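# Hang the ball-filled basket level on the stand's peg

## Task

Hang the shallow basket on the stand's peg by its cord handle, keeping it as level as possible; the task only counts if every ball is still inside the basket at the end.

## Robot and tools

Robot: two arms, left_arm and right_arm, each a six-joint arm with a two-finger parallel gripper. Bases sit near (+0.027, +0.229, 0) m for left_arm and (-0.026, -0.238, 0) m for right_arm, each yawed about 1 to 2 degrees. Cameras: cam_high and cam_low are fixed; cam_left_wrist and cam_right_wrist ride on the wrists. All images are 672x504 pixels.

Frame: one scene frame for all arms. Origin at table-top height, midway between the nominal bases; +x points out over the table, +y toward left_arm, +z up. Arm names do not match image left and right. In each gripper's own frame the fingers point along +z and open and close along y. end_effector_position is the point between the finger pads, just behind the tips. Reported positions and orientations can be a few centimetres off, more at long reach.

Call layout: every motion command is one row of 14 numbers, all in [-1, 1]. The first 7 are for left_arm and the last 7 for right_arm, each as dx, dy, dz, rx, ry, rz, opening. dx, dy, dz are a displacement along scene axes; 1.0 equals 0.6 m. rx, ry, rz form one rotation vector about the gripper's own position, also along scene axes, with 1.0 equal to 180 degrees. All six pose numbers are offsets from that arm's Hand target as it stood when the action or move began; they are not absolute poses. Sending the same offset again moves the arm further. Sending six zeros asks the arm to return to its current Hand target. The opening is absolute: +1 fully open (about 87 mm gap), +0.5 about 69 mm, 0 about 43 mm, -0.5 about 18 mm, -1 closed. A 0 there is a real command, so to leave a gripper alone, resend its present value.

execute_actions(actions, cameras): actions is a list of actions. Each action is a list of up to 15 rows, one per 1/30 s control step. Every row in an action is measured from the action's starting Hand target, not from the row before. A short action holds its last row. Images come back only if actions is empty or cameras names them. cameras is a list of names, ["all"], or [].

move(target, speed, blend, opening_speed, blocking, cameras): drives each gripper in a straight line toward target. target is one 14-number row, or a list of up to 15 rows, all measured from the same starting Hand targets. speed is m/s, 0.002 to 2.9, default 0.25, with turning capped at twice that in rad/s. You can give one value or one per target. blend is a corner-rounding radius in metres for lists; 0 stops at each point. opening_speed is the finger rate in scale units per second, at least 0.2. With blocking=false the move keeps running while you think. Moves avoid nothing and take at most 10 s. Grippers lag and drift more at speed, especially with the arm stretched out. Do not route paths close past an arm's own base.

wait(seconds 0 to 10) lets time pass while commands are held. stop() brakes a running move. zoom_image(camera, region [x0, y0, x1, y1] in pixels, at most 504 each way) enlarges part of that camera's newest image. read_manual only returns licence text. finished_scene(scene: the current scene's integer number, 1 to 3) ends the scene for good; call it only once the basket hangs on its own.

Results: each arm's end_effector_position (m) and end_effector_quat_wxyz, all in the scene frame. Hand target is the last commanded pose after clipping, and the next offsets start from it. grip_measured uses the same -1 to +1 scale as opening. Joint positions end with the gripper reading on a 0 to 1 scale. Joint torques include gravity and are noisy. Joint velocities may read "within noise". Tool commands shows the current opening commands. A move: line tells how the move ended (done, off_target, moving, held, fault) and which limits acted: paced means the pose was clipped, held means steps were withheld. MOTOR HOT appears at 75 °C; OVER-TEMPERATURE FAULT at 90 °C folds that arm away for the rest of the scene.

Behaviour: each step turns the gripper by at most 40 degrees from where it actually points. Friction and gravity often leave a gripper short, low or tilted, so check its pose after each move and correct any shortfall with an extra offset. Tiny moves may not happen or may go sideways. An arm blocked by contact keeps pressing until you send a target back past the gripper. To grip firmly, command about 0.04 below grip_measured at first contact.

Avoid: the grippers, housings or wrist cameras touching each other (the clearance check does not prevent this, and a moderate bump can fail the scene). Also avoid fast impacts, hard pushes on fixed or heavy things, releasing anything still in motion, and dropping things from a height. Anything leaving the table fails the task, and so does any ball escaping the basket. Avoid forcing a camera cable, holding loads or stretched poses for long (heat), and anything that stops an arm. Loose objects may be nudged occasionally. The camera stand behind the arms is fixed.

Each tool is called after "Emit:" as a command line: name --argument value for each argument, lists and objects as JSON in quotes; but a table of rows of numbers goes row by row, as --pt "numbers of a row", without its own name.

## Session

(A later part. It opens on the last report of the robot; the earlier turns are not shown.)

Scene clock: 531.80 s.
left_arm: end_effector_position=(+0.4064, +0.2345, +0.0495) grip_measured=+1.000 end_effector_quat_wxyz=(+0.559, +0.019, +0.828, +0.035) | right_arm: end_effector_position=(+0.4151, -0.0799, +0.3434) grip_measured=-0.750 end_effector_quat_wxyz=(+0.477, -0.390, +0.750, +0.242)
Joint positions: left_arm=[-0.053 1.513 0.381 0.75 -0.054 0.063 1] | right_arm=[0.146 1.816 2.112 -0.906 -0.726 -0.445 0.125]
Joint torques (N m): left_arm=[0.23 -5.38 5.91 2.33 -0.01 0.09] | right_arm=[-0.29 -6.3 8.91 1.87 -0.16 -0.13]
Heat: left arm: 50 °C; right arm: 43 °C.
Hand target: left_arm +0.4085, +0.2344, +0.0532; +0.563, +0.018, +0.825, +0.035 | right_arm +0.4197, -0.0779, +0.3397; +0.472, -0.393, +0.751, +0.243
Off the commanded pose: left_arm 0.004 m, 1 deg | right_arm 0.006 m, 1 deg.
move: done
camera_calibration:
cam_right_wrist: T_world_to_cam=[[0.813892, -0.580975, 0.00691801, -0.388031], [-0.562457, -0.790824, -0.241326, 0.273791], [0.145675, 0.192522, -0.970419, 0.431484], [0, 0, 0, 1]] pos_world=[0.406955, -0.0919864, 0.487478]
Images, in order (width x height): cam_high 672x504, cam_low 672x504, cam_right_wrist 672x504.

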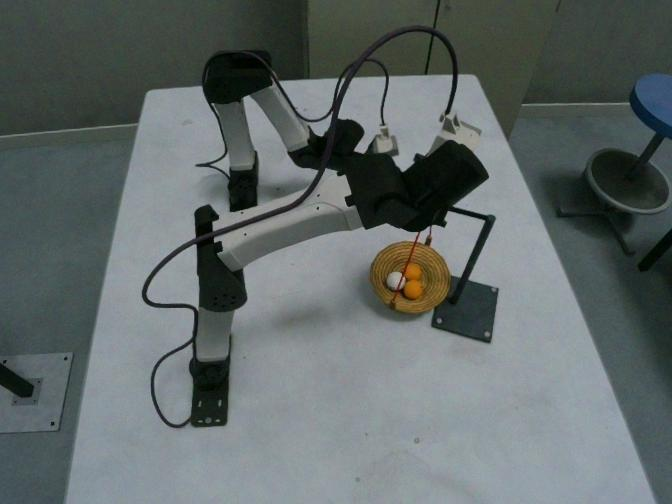

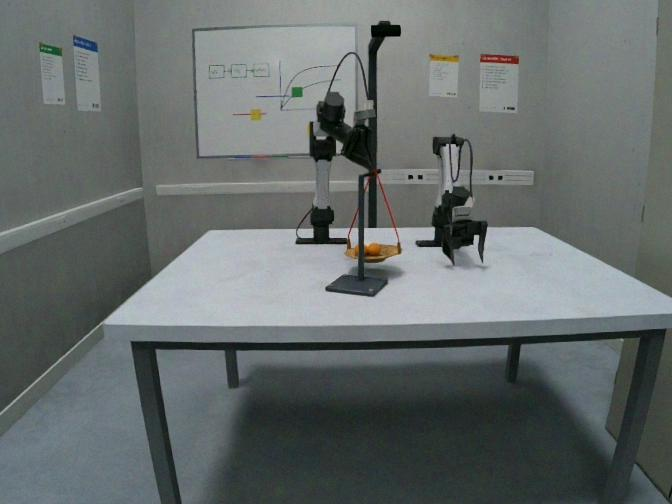

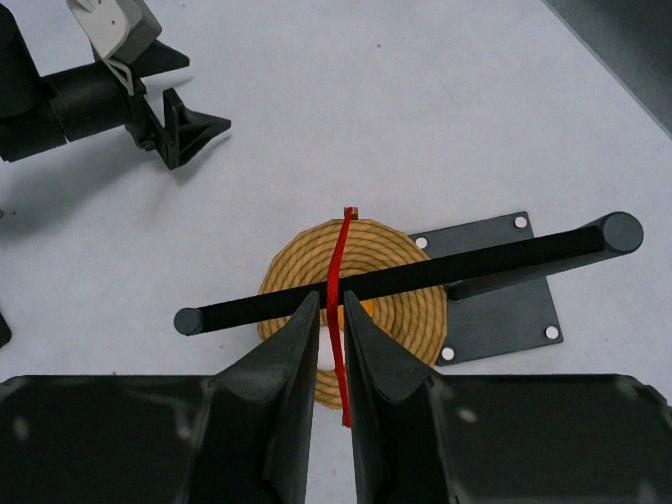

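Emit:
move --pt "0 0 0 0 0 0 1 0 0 0.004 0 0 0 -0.5" --pt "0 0 0 0 0 0 1 -0.07 -0.097 0.12 0 0 0 -0.5" --speed 0.06 --opening_speed 0.5 --cameras '["cam_low","cam_high","cam_right_wrist"]'

Emit:
zoom_image --camera "cam_low" --region '[310, 140, 430, 280]'

Emit:
zoom_image --camera "cam_high" --region '[330, 170, 530, 350]'

Scene clock: 540.63 s.
left_arm: end_effector_position=(+0.4064, +0.2345, +0.0495) grip_measured=+1.000 end_effector_quat_wxyz=(+0.559, +0.019, +0.828, +0.035) | right_arm: end_effector_position=(+0.3764, -0.1361, +0.4197) grip_measured=-0.500 end_effector_quat_wxyz=(+0.496, -0.388, +0.742, +0.231)
Joint positions: left_arm=[-0.053 1.513 0.381 0.75 -0.054 0.063 1] | right_arm=[-0.012 2.009 2.832 -1.471 -0.843 -0.559 0.25]
Joint torques (N m): left_arm=[0.21 -5.38 5.91 2.32 -0.01 0.09] | right_arm=[-0.88 -5.53 5.87 1.46 -0.35 -0.14]
Heat: left arm: 50 °C; right arm: 44 °C.
Hand target: left_arm +0.4085, +0.2344, +0.0532; +0.563, +0.018, +0.825, +0.035 | right_arm +0.3777, -0.1360, +0.4117; +0.472, -0.393, +0.750, +0.243
Off the commanded pose: left_arm 0.004 m, 1 deg | right_arm 0.008 m, 3 deg.
move: off_target (right_arm)
camera_calibration:
cam_right_wrist: T_world_to_cam=[[0.803456, -0.594087, 0.0389763, -0.400984], [-0.564154, -0.780622, -0.268998, 0.239661], [0.190234, 0.19414, -0.962352, 0.502008], [0, 0, 0, 1]] pos_world=[0.361879, -0.148594, 0.563206]
Images, in order (width x height): cam_high 672x504, cam_low 672x504, cam_right_wrist 672x504.

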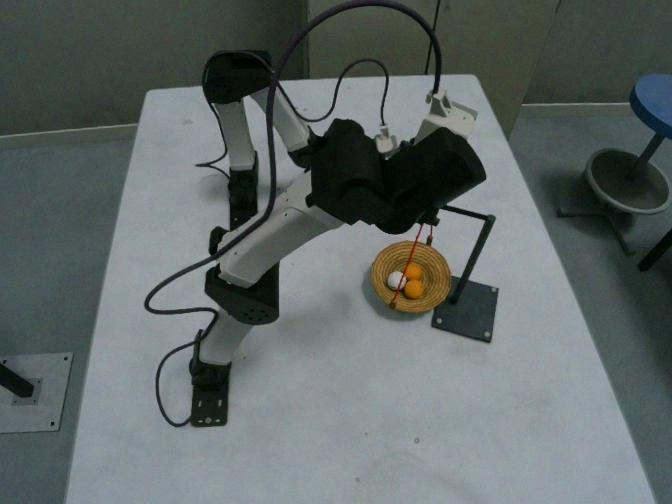

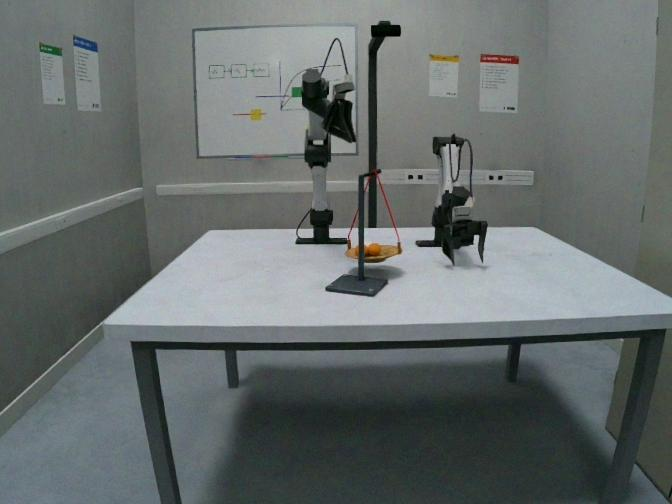

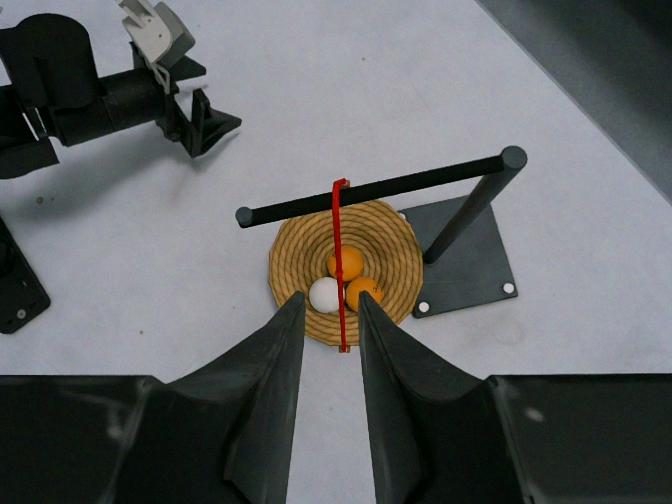

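Scaled by 3.600 from the camera's 672x504 image, which has a finer 960x720 frame.

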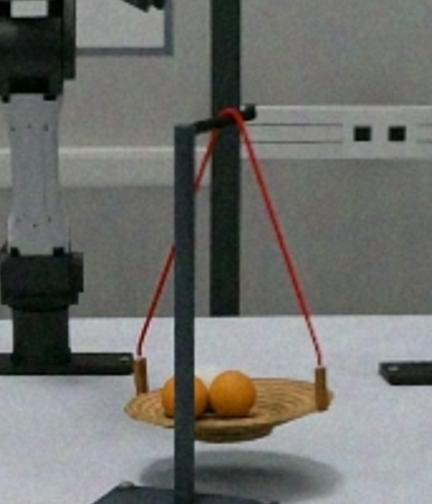

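Scaled by 2.520 from the camera's 672x504 image, which has a finer 960x720 frame.

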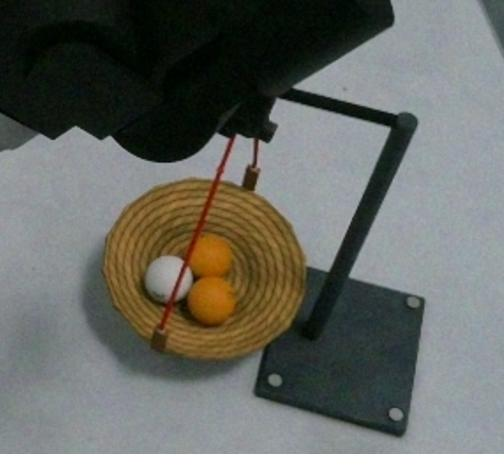

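Emit:
move --pt "-0.014 -0.057 0.333 -0.02 -0.03 -0.2 0 -0.12 -0.12 -0.02 0 0 -0.1 -0.5" --pt "-0.0175 -0.29 0.395 -0.0448 -0.0563 -0.426 0 -0.25 -0.19 -0.13 0 0 -0.2 -0.5" --speed 0.15 --blend '[0.04,0]' --cameras '["all"]'

Emit:
zoom_image --camera "cam_high" --region '[330, 170, 530, 350]'

Scene clock: 583.50 s.
left_arm: end_effector_position=(+0.3952, +0.0635, +0.2873) grip_measured=+0.000 end_effector_quat_wxyz=(+0.530, +0.478, +0.595, -0.370) | right_arm: end_effector_position=(+0.2279, -0.2480, +0.3365) grip_measured=-0.500 end_effector_quat_wxyz=(+0.524, -0.151, +0.834, +0.087)
Joint positions: left_arm=[-0.057 1.503 1.327 -0.328 1.223 0.547 0.5] | right_arm=[-0.408 0.993 1.426 -1.028 -0.681 -0.417 0.25]
Joint torques (N m): left_arm=[-0.23 -4.67 9.42 1.65 0.43 0.25] | right_arm=[-1.03 -1.66 4.57 2.14 -0.05 0.1]
Heat: left arm: 50 °C; right arm: 42 °C.
Hand target: left_arm +0.3980, +0.0605, +0.2903; +0.529, +0.486, +0.587, -0.374 | right_arm +0.2277, -0.2501, +0.3337; +0.524, -0.142, +0.835, +0.085
Off the commanded pose: left_arm 0.005 m, 1 deg | right_arm 0.003 m, 1 deg.
move: done
camera_calibration:
cam_left_wrist: T_world_to_cam=[[-0.955514, -0.289645, -0.0556624, 0.409446], [-0.225632, 0.839375, -0.49451, 0.197517], [0.189954, -0.459953, -0.867388, 0.34688], [0, 0, 0, 1]] pos_world=[0.369906, 0.112352, 0.421344]
cam_right_wrist: T_world_to_cam=[[0.340657, -0.940134, 0.0100537, -0.315539], [-0.913465, -0.333488, -0.233169, 0.224639], [0.222563, 0.0702471, -0.972384, 0.437199], [0, 0, 0, 1]] pos_world=[0.215386, -0.252446, 0.480677]

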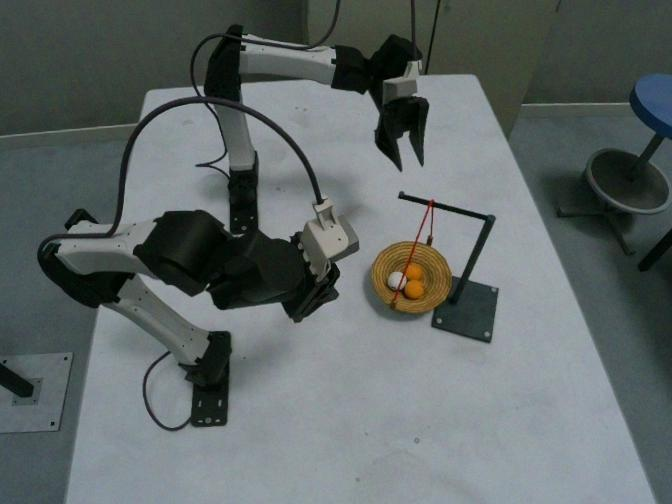

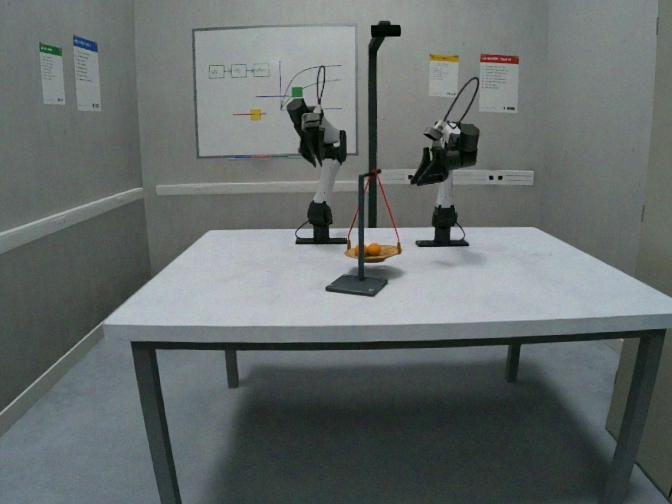

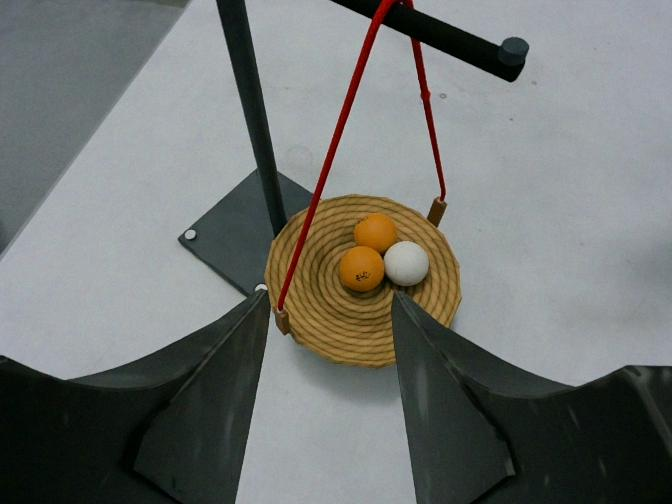

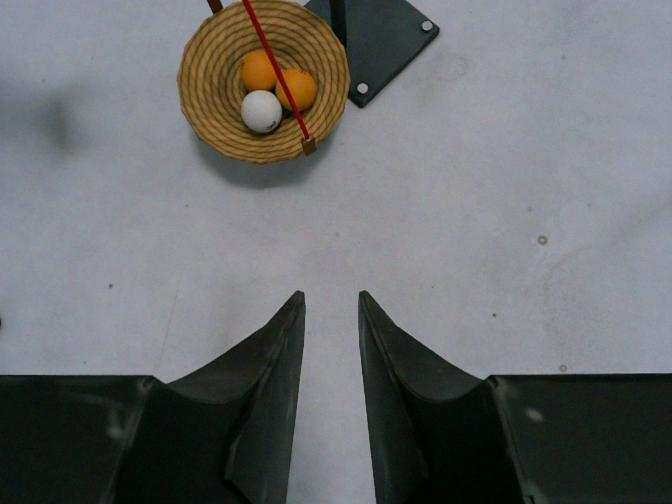

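Scaled by 2.520 from the camera's 672x504 image, which has a finer 960x720 frame.

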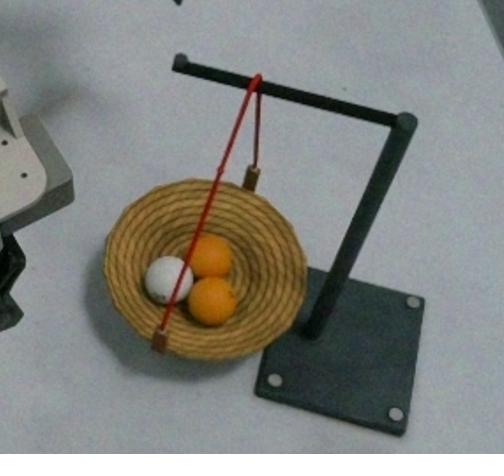

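Emit:
move --target '[0.03,-0.165,-0.012,0,0,0,-0.2, 0,0,0,0,0,0,-0.5]' --speed 0.08 --cameras '["cam_left_wrist","cam_high","cam_low"]'

Emit:
zoom_image --camera "cam_low" --region '[340, 140, 460, 280]'

Scene clock: 596.33 s.
left_arm: end_effector_position=(+0.4069, -0.0351, +0.2785) grip_measured=-0.200 end_effector_quat_wxyz=(+0.521, +0.486, +0.591, -0.379) | right_arm: end_effector_position=(+0.2280, -0.2480, +0.3366) grip_measured=-0.500 end_effector_quat_wxyz=(+0.524, -0.151, +0.834, +0.087)
Joint positions: left_arm=[-0.337 1.605 1.346 -0.058 0.992 0.327 0.4] | right_arm=[-0.408 0.993 1.426 -1.028 -0.681 -0.417 0.25]
Joint torques (N m): left_arm=[-0.05 -5.68 9.69 2.17 0.07 0.05] | right_arm=[-0.84 -1.73 4.33 2.11 -0.07 0.1]
Heat: left arm: 49 °C; right arm: 42 °C.
Hand target: left_arm +0.4160, -0.0385, +0.2831; +0.529, +0.486, +0.587, -0.374 | right_arm +0.2277, -0.2501, +0.3337; +0.524, -0.142, +0.835, +0.085
Off the commanded pose: left_arm 0.011 m, 1 deg | right_arm 0.004 m, 1 deg.
move: off_target (left_arm)
camera_calibration:
cam_left_wrist: T_world_to_cam=[[-0.964123, -0.261282, -0.0468801, 0.39369], [-0.205876, 0.847468, -0.489299, 0.269241], [0.167574, -0.462093, -0.870855, 0.301593], [0, 0, 0, 1]] pos_world=[0.384457, 0.0140546, 0.412839]
Images, in order (width x height): cam_high 672x504, cam_low 672x504, cam_left_wrist 672x504.

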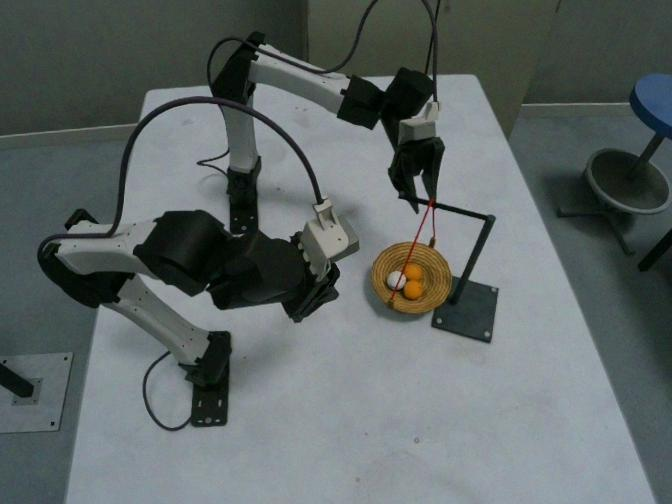

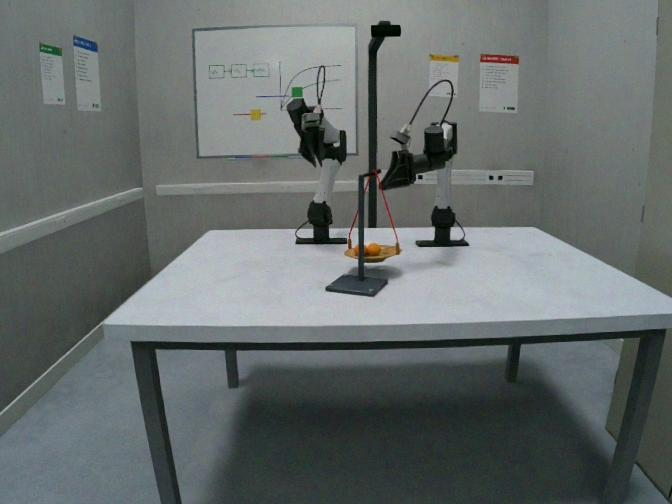

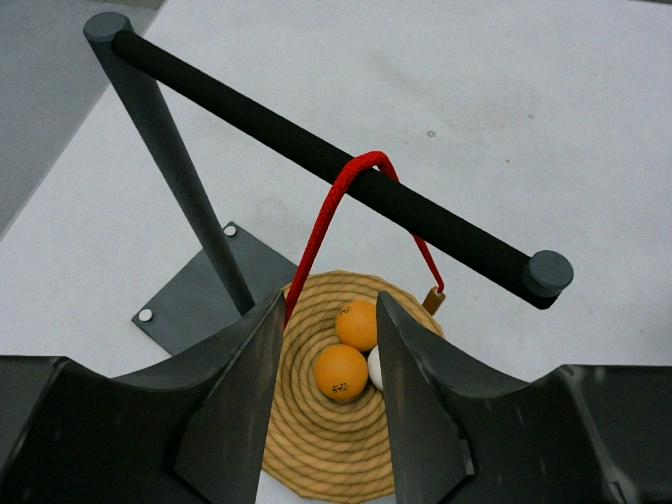

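Scaled by 3.600 from the camera's 672x504 image, which has a finer 960x720 frame.

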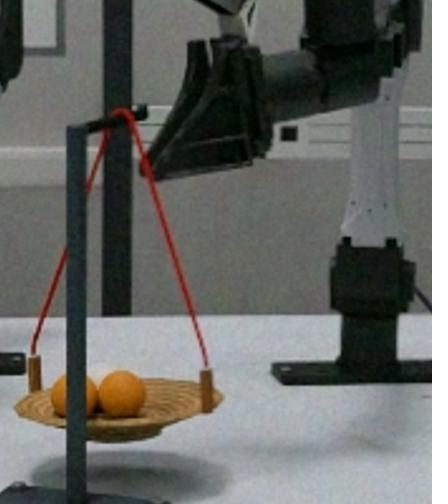

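Emit:
move --target '[0.0193,-0.048,0.0025,0,0,0,-0.2, 0,0,0,0,0,0,-0.5]' --speed 0.05 --cameras '["cam_left_wrist","cam_low"]'

Emit:
zoom_image --camera "cam_low" --region '[340, 140, 460, 280]'

Scene clock: 618.80 s.
left_arm: end_effector_position=(+0.4192, -0.0625, +0.2804) grip_measured=-0.200 end_effector_quat_wxyz=(+0.521, +0.486, +0.591, -0.378) | right_arm: end_effector_position=(+0.2280, -0.2480, +0.3366) grip_measured=-0.500 end_effector_quat_wxyz=(+0.524, -0.151, +0.834, +0.087)
Joint positions: left_arm=[-0.398 1.68 1.427 -0.039 0.931 0.297 0.4] | right_arm=[-0.408 0.993 1.426 -1.028 -0.681 -0.417 0.25]
Joint torques (N m): left_arm=[-0.23 -6.35 9.76 2.22 0.04 0.04] | right_arm=[-0.75 -1.33 4.78 2.19 -0.08 0.06]
Heat: left arm: 51 °C; right arm: 41 °C.
Hand target: left_arm +0.4276, -0.0673, +0.2845; +0.529, +0.486, +0.587, -0.374 | right_arm +0.2277, -0.2501, +0.3337; +0.524, -0.142, +0.835, +0.085
Off the commanded pose: left_arm 0.011 m, 1 deg | right_arm 0.004 m, 1 deg.
move: off_target (left_arm)
camera_calibration:
cam_left_wrist: T_world_to_cam=[[-0.96364, -0.262766, -0.0484982, 0.398578], [-0.206589, 0.847776, -0.488464, 0.296105], [0.169467, -0.460684, -0.871235, 0.287948], [0, 0, 0, 1]] pos_world=[0.39646, -0.0136446, 0.414837]
Images, in order (width x height): cam_low 672x504, cam_left_wrist 672x504.

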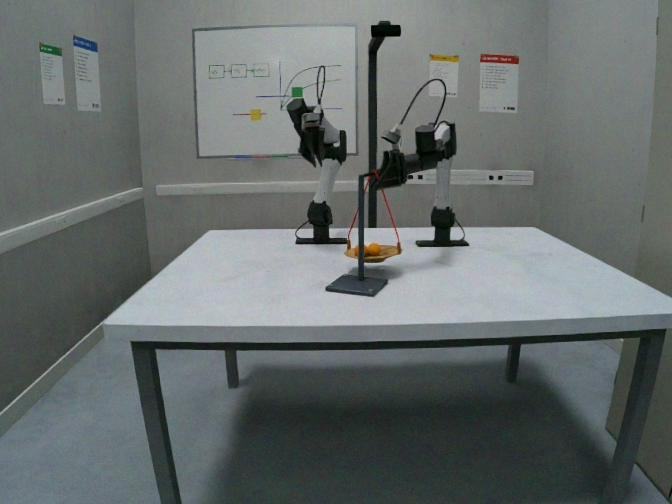

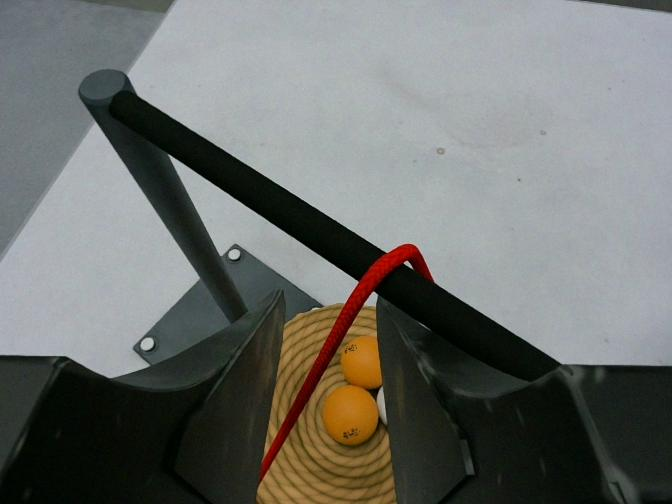

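Scaled by 3.600 from the camera's 672x504 image, which has a finer 960x720 frame.

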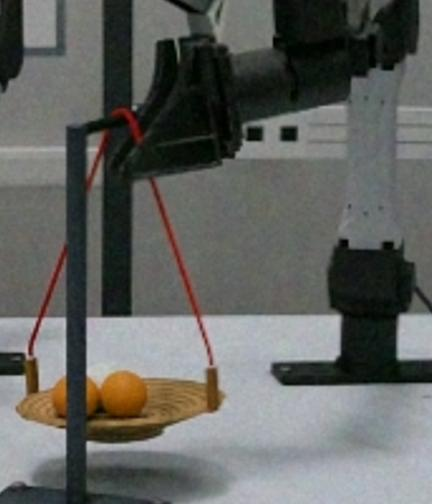

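Emit:
move --target '[-0.004,0.032,0,0,0,0,-0.2, 0,0,0,0,0,0,-0.5]' --speed 0.05 --cameras '["cam_left_wrist","cam_low"]'

Emit:
zoom_image --camera "cam_low" --region '[340, 140, 460, 280]'

Scene clock: 629.73 s.
left_arm: end_effector_position=(+0.4265, -0.0495, +0.2814) grip_measured=-0.200 end_effector_quat_wxyz=(+0.526, +0.480, +0.594, -0.374) | right_arm: end_effector_position=(+0.2280, -0.2480, +0.3366) grip_measured=-0.500 end_effector_quat_wxyz=(+0.524, -0.151, +0.834, +0.087)
Joint positions: left_arm=[-0.362 1.68 1.428 -0.039 0.95 0.299 0.4] | right_arm=[-0.408 0.993 1.426 -1.028 -0.681 -0.417 0.25]
Joint torques (N m): left_arm=[0.58 -9.02 7.35 2.01 0.3 0.25] | right_arm=[-1.18 -1.52 4.4 2.18 -0.06 0.15]
Heat: left arm: 54 °C; right arm: 41 °C.
Hand target: left_arm +0.4252, -0.0481, +0.2846; +0.529, +0.486, +0.587, -0.374 | right_arm +0.2277, -0.2501, +0.3337; +0.524, -0.142, +0.835, +0.085
Off the commanded pose: left_arm 0.004 m, 1 deg | right_arm 0.004 m, 1 deg.
move: done
camera_calibration:
cam_left_wrist: T_world_to_cam=[[-0.958938, -0.279483, -0.0482368, 0.406166], [-0.22058, 0.841851, -0.492577, 0.293911], [0.178275, -0.461711, -0.868931, 0.289066], [0, 0, 0, 1]] pos_world=[0.402786, -0.000448082, 0.415544]
Images, in order (width x height): cam_low 672x504, cam_left_wrist 672x504.

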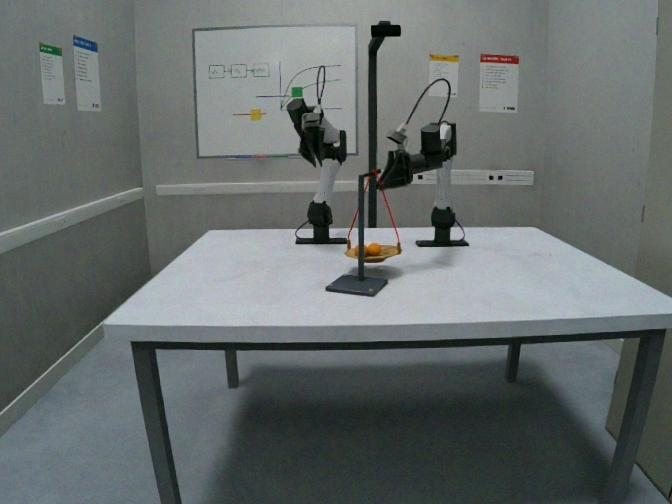

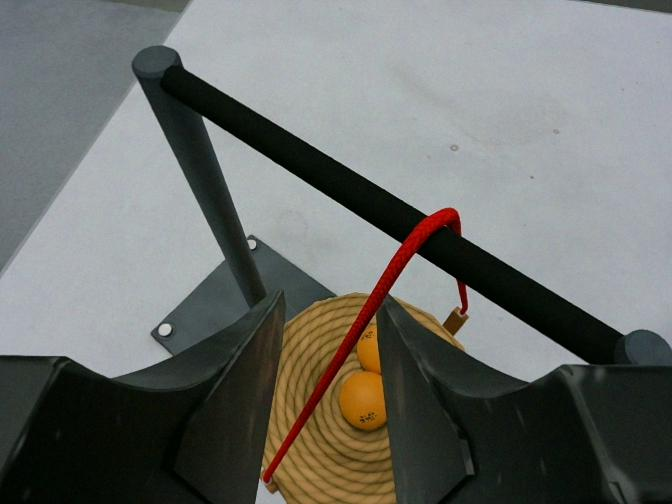

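Scaled by 3.600 from the camera's 672x504 image, which has a finer 960x720 frame.

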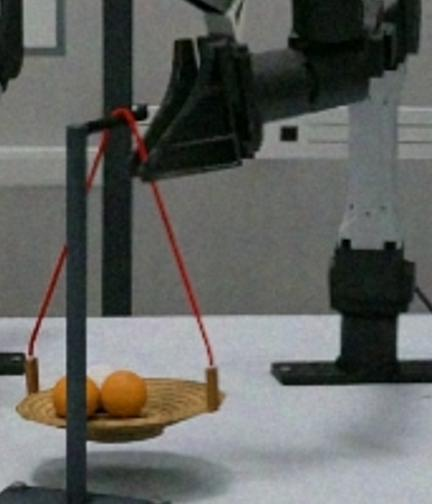

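Emit:
move --pt "0 0.006 0 0 0 0 -0.2 0 0 0 0 0 0 -0.5" --pt "0 0.006 0 0 0 0 -1 0 0 0 0 0 0 -0.5" --speed 0.05 --opening_speed 0.4 --cameras '["cam_left_wrist","cam_low"]'

Emit:
zoom_image --camera "cam_low" --region '[340, 140, 460, 280]'

Scene clock: 639.57 s.
left_arm: end_effector_position=(+0.4261, -0.0481, +0.2819) grip_measured=-0.874 end_effector_quat_wxyz=(+0.526, +0.482, +0.591, -0.377) | right_arm: end_effector_position=(+0.2280, -0.2480, +0.3366) grip_measured=-0.500 end_effector_quat_wxyz=(+0.524, -0.151, +0.834, +0.087)
Joint positions: left_arm=[-0.357 1.68 1.428 -0.039 0.964 0.304 0.063] | right_arm=[-0.408 0.993 1.426 -1.028 -0.681 -0.417 0.25]
Joint torques (N m): left_arm=[0.85 -9.35 7.1 1.95 0.26 0.25] | right_arm=[-0.96 -1.36 4.23 2.12 -0.07 0.06]
Heat: left arm: 53 °C; right arm: 41 °C.
Hand target: left_arm +0.4252, -0.0446, +0.2846; +0.529, +0.486, +0.587, -0.374 | right_arm +0.2277, -0.2501, +0.3337; +0.524, -0.142, +0.835, +0.085
Off the commanded pose: left_arm 0.005 m, 1 deg | right_arm 0.004 m, 1 deg.
move: done
camera_calibration:
cam_left_wrist: T_world_to_cam=[[-0.961037, -0.271773, -0.0504679, 0.408106], [-0.212212, 0.842396, -0.495313, 0.290057], [0.177127, -0.465304, -0.867248, 0.290093], [0, 0, 0, 1]] pos_world=[0.402376, 0.00155046, 0.415847]
Images, in order (width x height): cam_low 672x504, cam_left_wrist 672x504.

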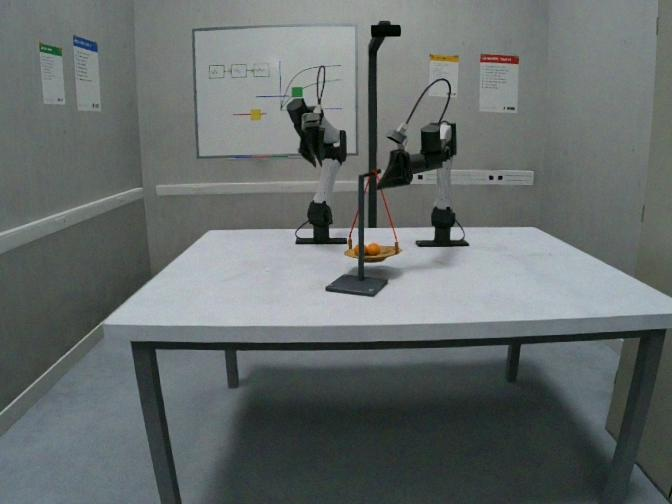

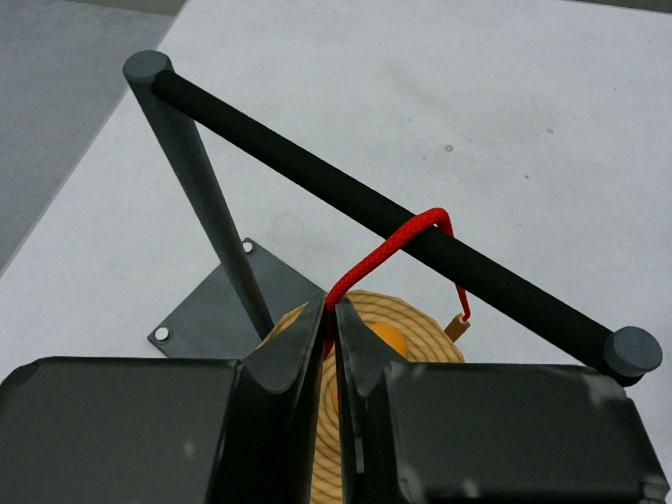

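Scaled by 3.600 from the camera's 672x504 image, which has a finer 960x720 frame.

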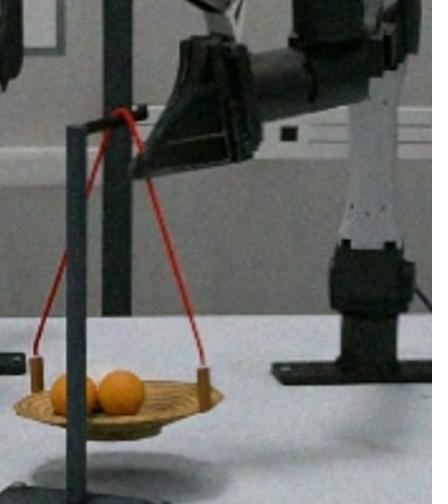

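Emit:
move --target '[0.001,0.003,-0.0133,0,0,0,-1, 0,0,0,0,0,0,-0.5]' --speed 0.03 --cameras '["cam_left_wrist","cam_low"]'

Emit:
zoom_image --camera "cam_low" --region '[340, 140, 460, 280]'

Scene clock: 643.70 s.
left_arm: end_effector_position=(+0.4246, -0.0476, +0.2783) grip_measured=-0.874 end_effector_quat_wxyz=(+0.524, +0.484, +0.589, -0.380) | right_arm: end_effector_position=(+0.2280, -0.2480, +0.3366) grip_measured=-0.500 end_effector_quat_wxyz=(+0.524, -0.151, +0.834, +0.087)
Joint positions: left_arm=[-0.354 1.68 1.414 -0.028 0.976 0.307 0.063] | right_arm=[-0.408 0.993 1.426 -1.028 -0.681 -0.417 0.25]
Joint torques (N m): left_arm=[1.07 -9.24 5.87 2.09 0.18 0.26] | right_arm=[-0.98 -1.52 4.53 2.18 -0.1 0.09]
Heat: left arm: 53 °C; right arm: 41 °C.
Hand target: left_arm +0.4258, -0.0427, +0.2766; +0.529, +0.485, +0.587, -0.374 | right_arm +0.2277, -0.2501, +0.3337; +0.524, -0.142, +0.835, +0.085
Off the commanded pose: left_arm 0.005 m, 1 deg | right_arm 0.004 m, 1 deg.
move: done
camera_calibration:
cam_left_wrist: T_world_to_cam=[[-0.963661, -0.262718, -0.0483357, 0.407635], [-0.205076, 0.84355, -0.496354, 0.284926], [0.171175, -0.468405, -0.866774, 0.289721], [0, 0, 0, 1]] pos_world=[0.401661, 0.00244968, 0.41225]
Images, in order (width x height): cam_low 672x504, cam_left_wrist 672x504.

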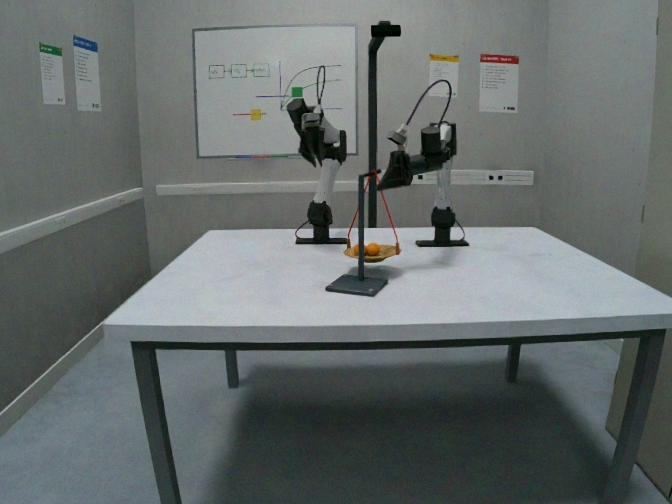

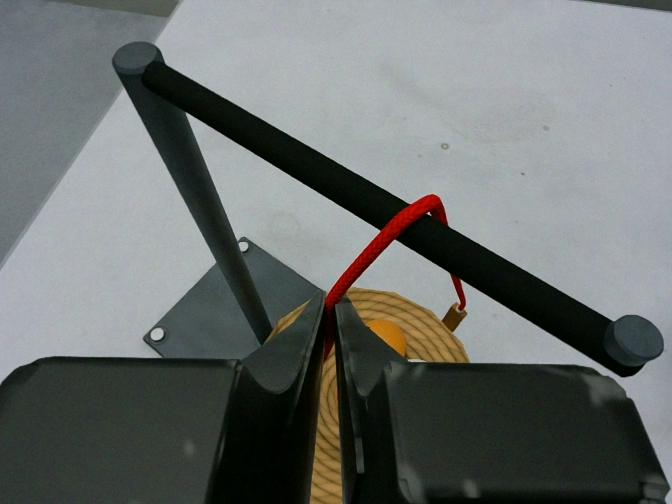

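Scaled by 3.600 from the camera's 672x504 image, which has a finer 960x720 frame.

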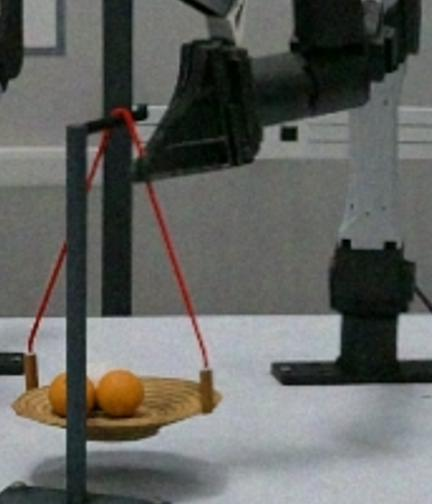

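Emit:
move --target '[0.0,0.002,-0.009,0,0,0,-1, 0,0,0,0,0,0,-0.5]' --speed 0.03 --cameras '["cam_low"]'

Emit:
zoom_image --camera "cam_low" --region '[340, 140, 460, 280]'

Scene clock: 648.80 s.
left_arm: end_effector_position=(+0.4252, -0.0460, +0.2729) grip_measured=-0.874 end_effector_quat_wxyz=(+0.524, +0.484, +0.589, -0.379) | right_arm: end_effector_position=(+0.2280, -0.2480, +0.3366) grip_measured=-0.500 end_effector_quat_wxyz=(+0.524, -0.151, +0.834, +0.087)
Joint positions: left_arm=[-0.35 1.68 1.392 -0.008 0.978 0.309 0.063] | right_arm=[-0.408 0.993 1.426 -1.028 -0.681 -0.417 0.25]
Joint torques (N m): left_arm=[0.96 -9.25 5.86 2.11 0.19 0.26] | right_arm=[-0.99 -1.51 4.38 2.15 -0.13 0.13]
Heat: left arm: 52 °C; right arm: 41 °C.
Hand target: left_arm +0.4258, -0.0415, +0.2712; +0.529, +0.486, +0.587, -0.374 | right_arm +0.2277, -0.2501, +0.3337; +0.524, -0.142, +0.835, +0.085
Off the commanded pose: left_arm 0.005 m, 1 deg | right_arm 0.004 m, 1 deg.
move: done
Images, in order (width x height): cam_low 672x504.

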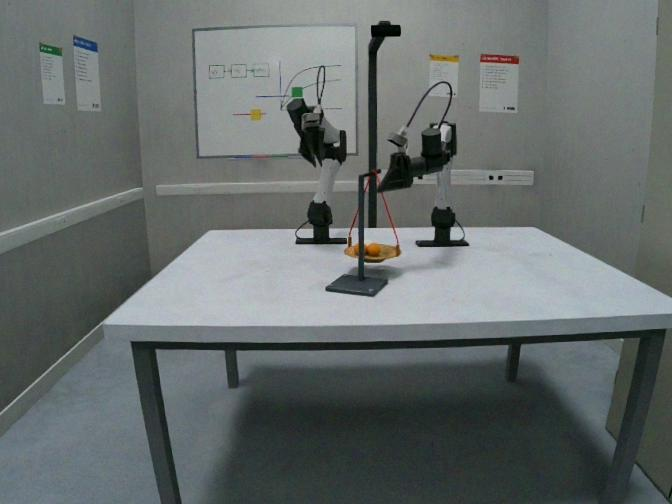

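Scaled by 3.600 from the camera's 672x504 image, which has a finer 960x720 frame.

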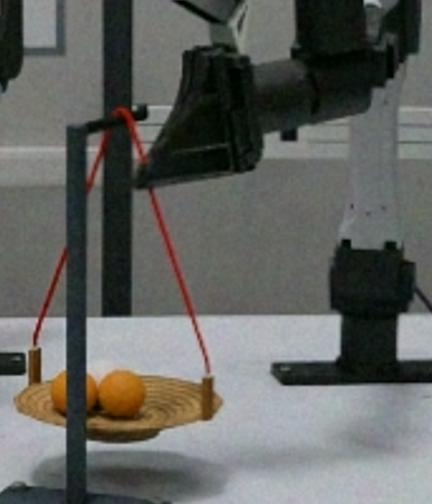

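Emit:
move --pt "0 0 0 0 0 0 -1 0 0 0 0 0 0 -0.5" --pt "0 0 0 0 0 0 -0.4 0 0 0 0 0 0 -0.5" --pt "-0.04 0.15 0 0 0 0 -0.4 0 0 0 0 0 0 -0.5" --pt "-0.04 0.25 0 0 0 0 -0.4 0 0 0 0 0 0 -0.5" --speed 0.06 --opening_speed 0.3 --cameras '["all"]'

Emit:
zoom_image --camera "cam_low" --region '[340, 140, 460, 280]'

Emit:
zoom_image --camera "cam_high" --region '[330, 170, 530, 350]'

Scene clock: 666.20 s.
left_arm: end_effector_position=(+0.3973, +0.1079, +0.2685) grip_measured=-0.400 end_effector_quat_wxyz=(+0.527, +0.482, +0.593, -0.371) | right_arm: end_effector_position=(+0.2280, -0.2480, +0.3366) grip_measured=-0.500 end_effector_quat_wxyz=(+0.524, -0.151, +0.834, +0.087)
Joint positions: left_arm=[0.081 1.578 1.401 -0.643 1.338 0.875 0.3] | right_arm=[-0.408 0.993 1.426 -1.028 -0.681 -0.417 0.25]
Joint torques (N m): left_arm=[0.46 -5.05 9.1 1.31 0.6 0.27] | right_arm=[-1.11 -1.5 4.42 2.17 -0.07 0.14]
Heat: left arm: 52 °C; right arm: 41 °C.
Hand target: left_arm +0.4018, +0.1085, +0.2713; +0.529, +0.486, +0.587, -0.374 | right_arm +0.2277, -0.2501, +0.3337; +0.524, -0.142, +0.835, +0.085
Off the commanded pose: left_arm 0.005 m, 1 deg | right_arm 0.004 m, 1 deg.
move: done
camera_calibration:
cam_left_wrist: T_world_to_cam=[[-0.958089, -0.280827, -0.0565876, 0.423608], [-0.218219, 0.84342, -0.490941, 0.147049], [0.185597, -0.458017, -0.869353, 0.352647], [0, 0, 0, 1]] pos_world=[0.372493, 0.156454, 0.402738]
cam_right_wrist: T_world_to_cam=[[0.340615, -0.940146, 0.0103776, -0.315689], [-0.913382, -0.333496, -0.233482, 0.224793], [0.222968, 0.0700486, -0.972306, 0.437122], [0, 0, 0, 1]] pos_world=[0.215386, -0.252446, 0.480777]

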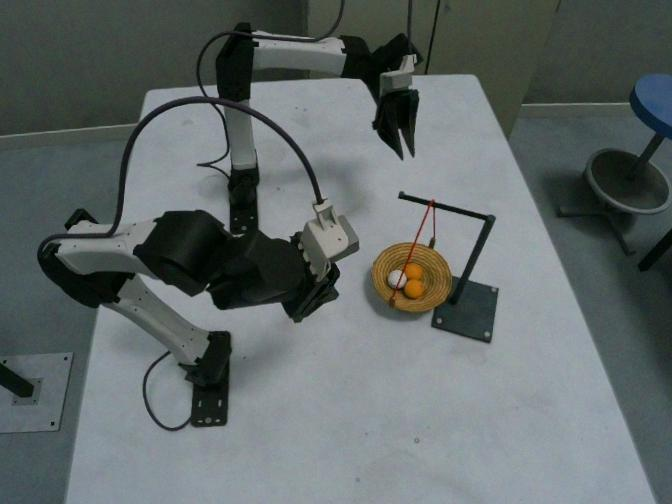

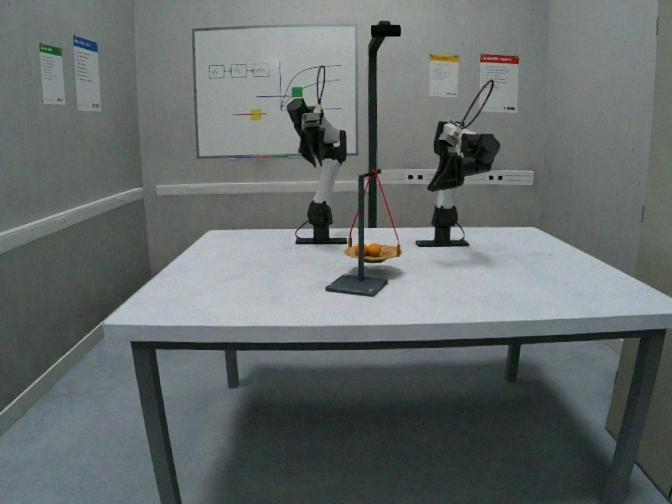

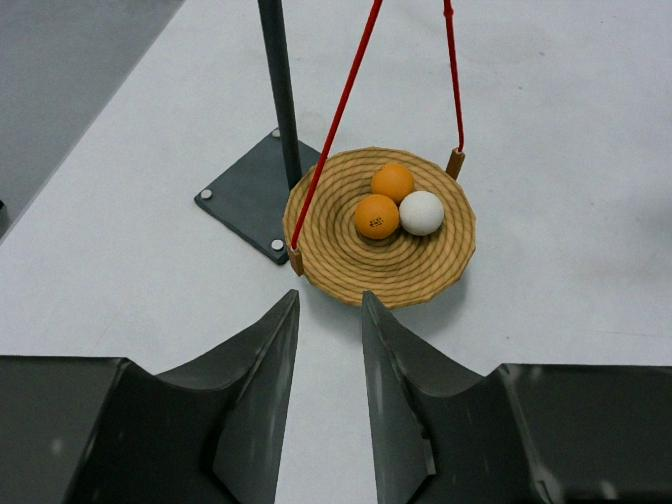

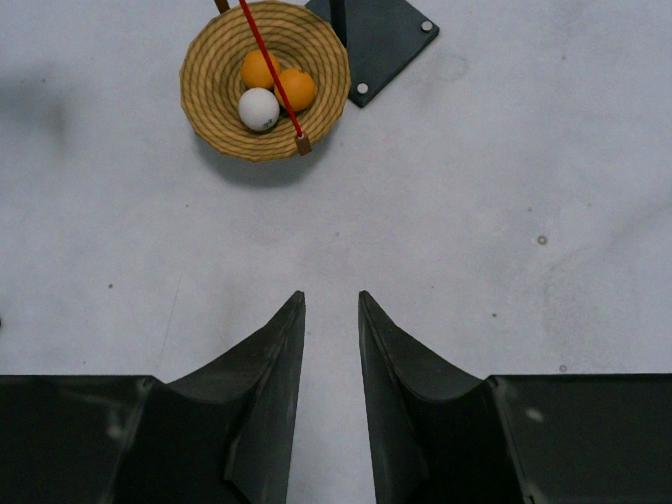

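Scaled by 3.600 from the camera's 672x504 image, which has a finer 960x720 frame.

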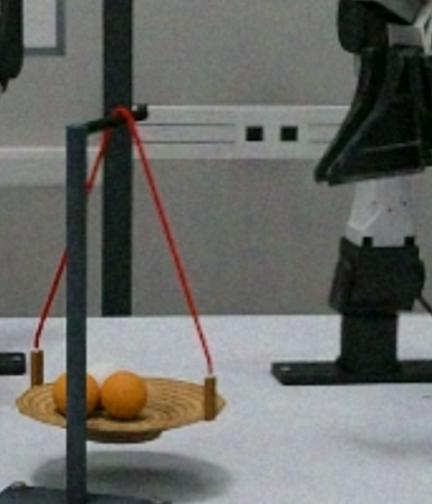

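Scaled by 2.520 from the camera's 672x504 image, which has a finer 960x720 frame.

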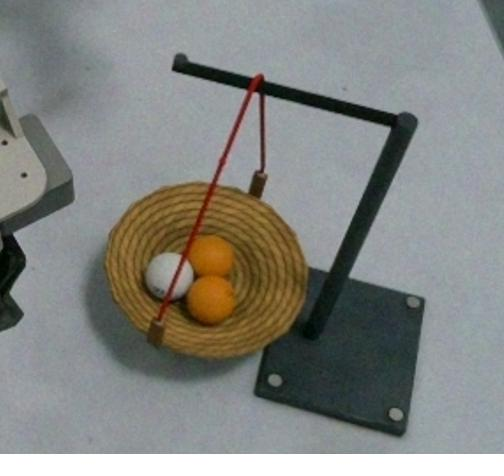

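Emit:
finished_scene --scene 1

The scene is finished: the task was done.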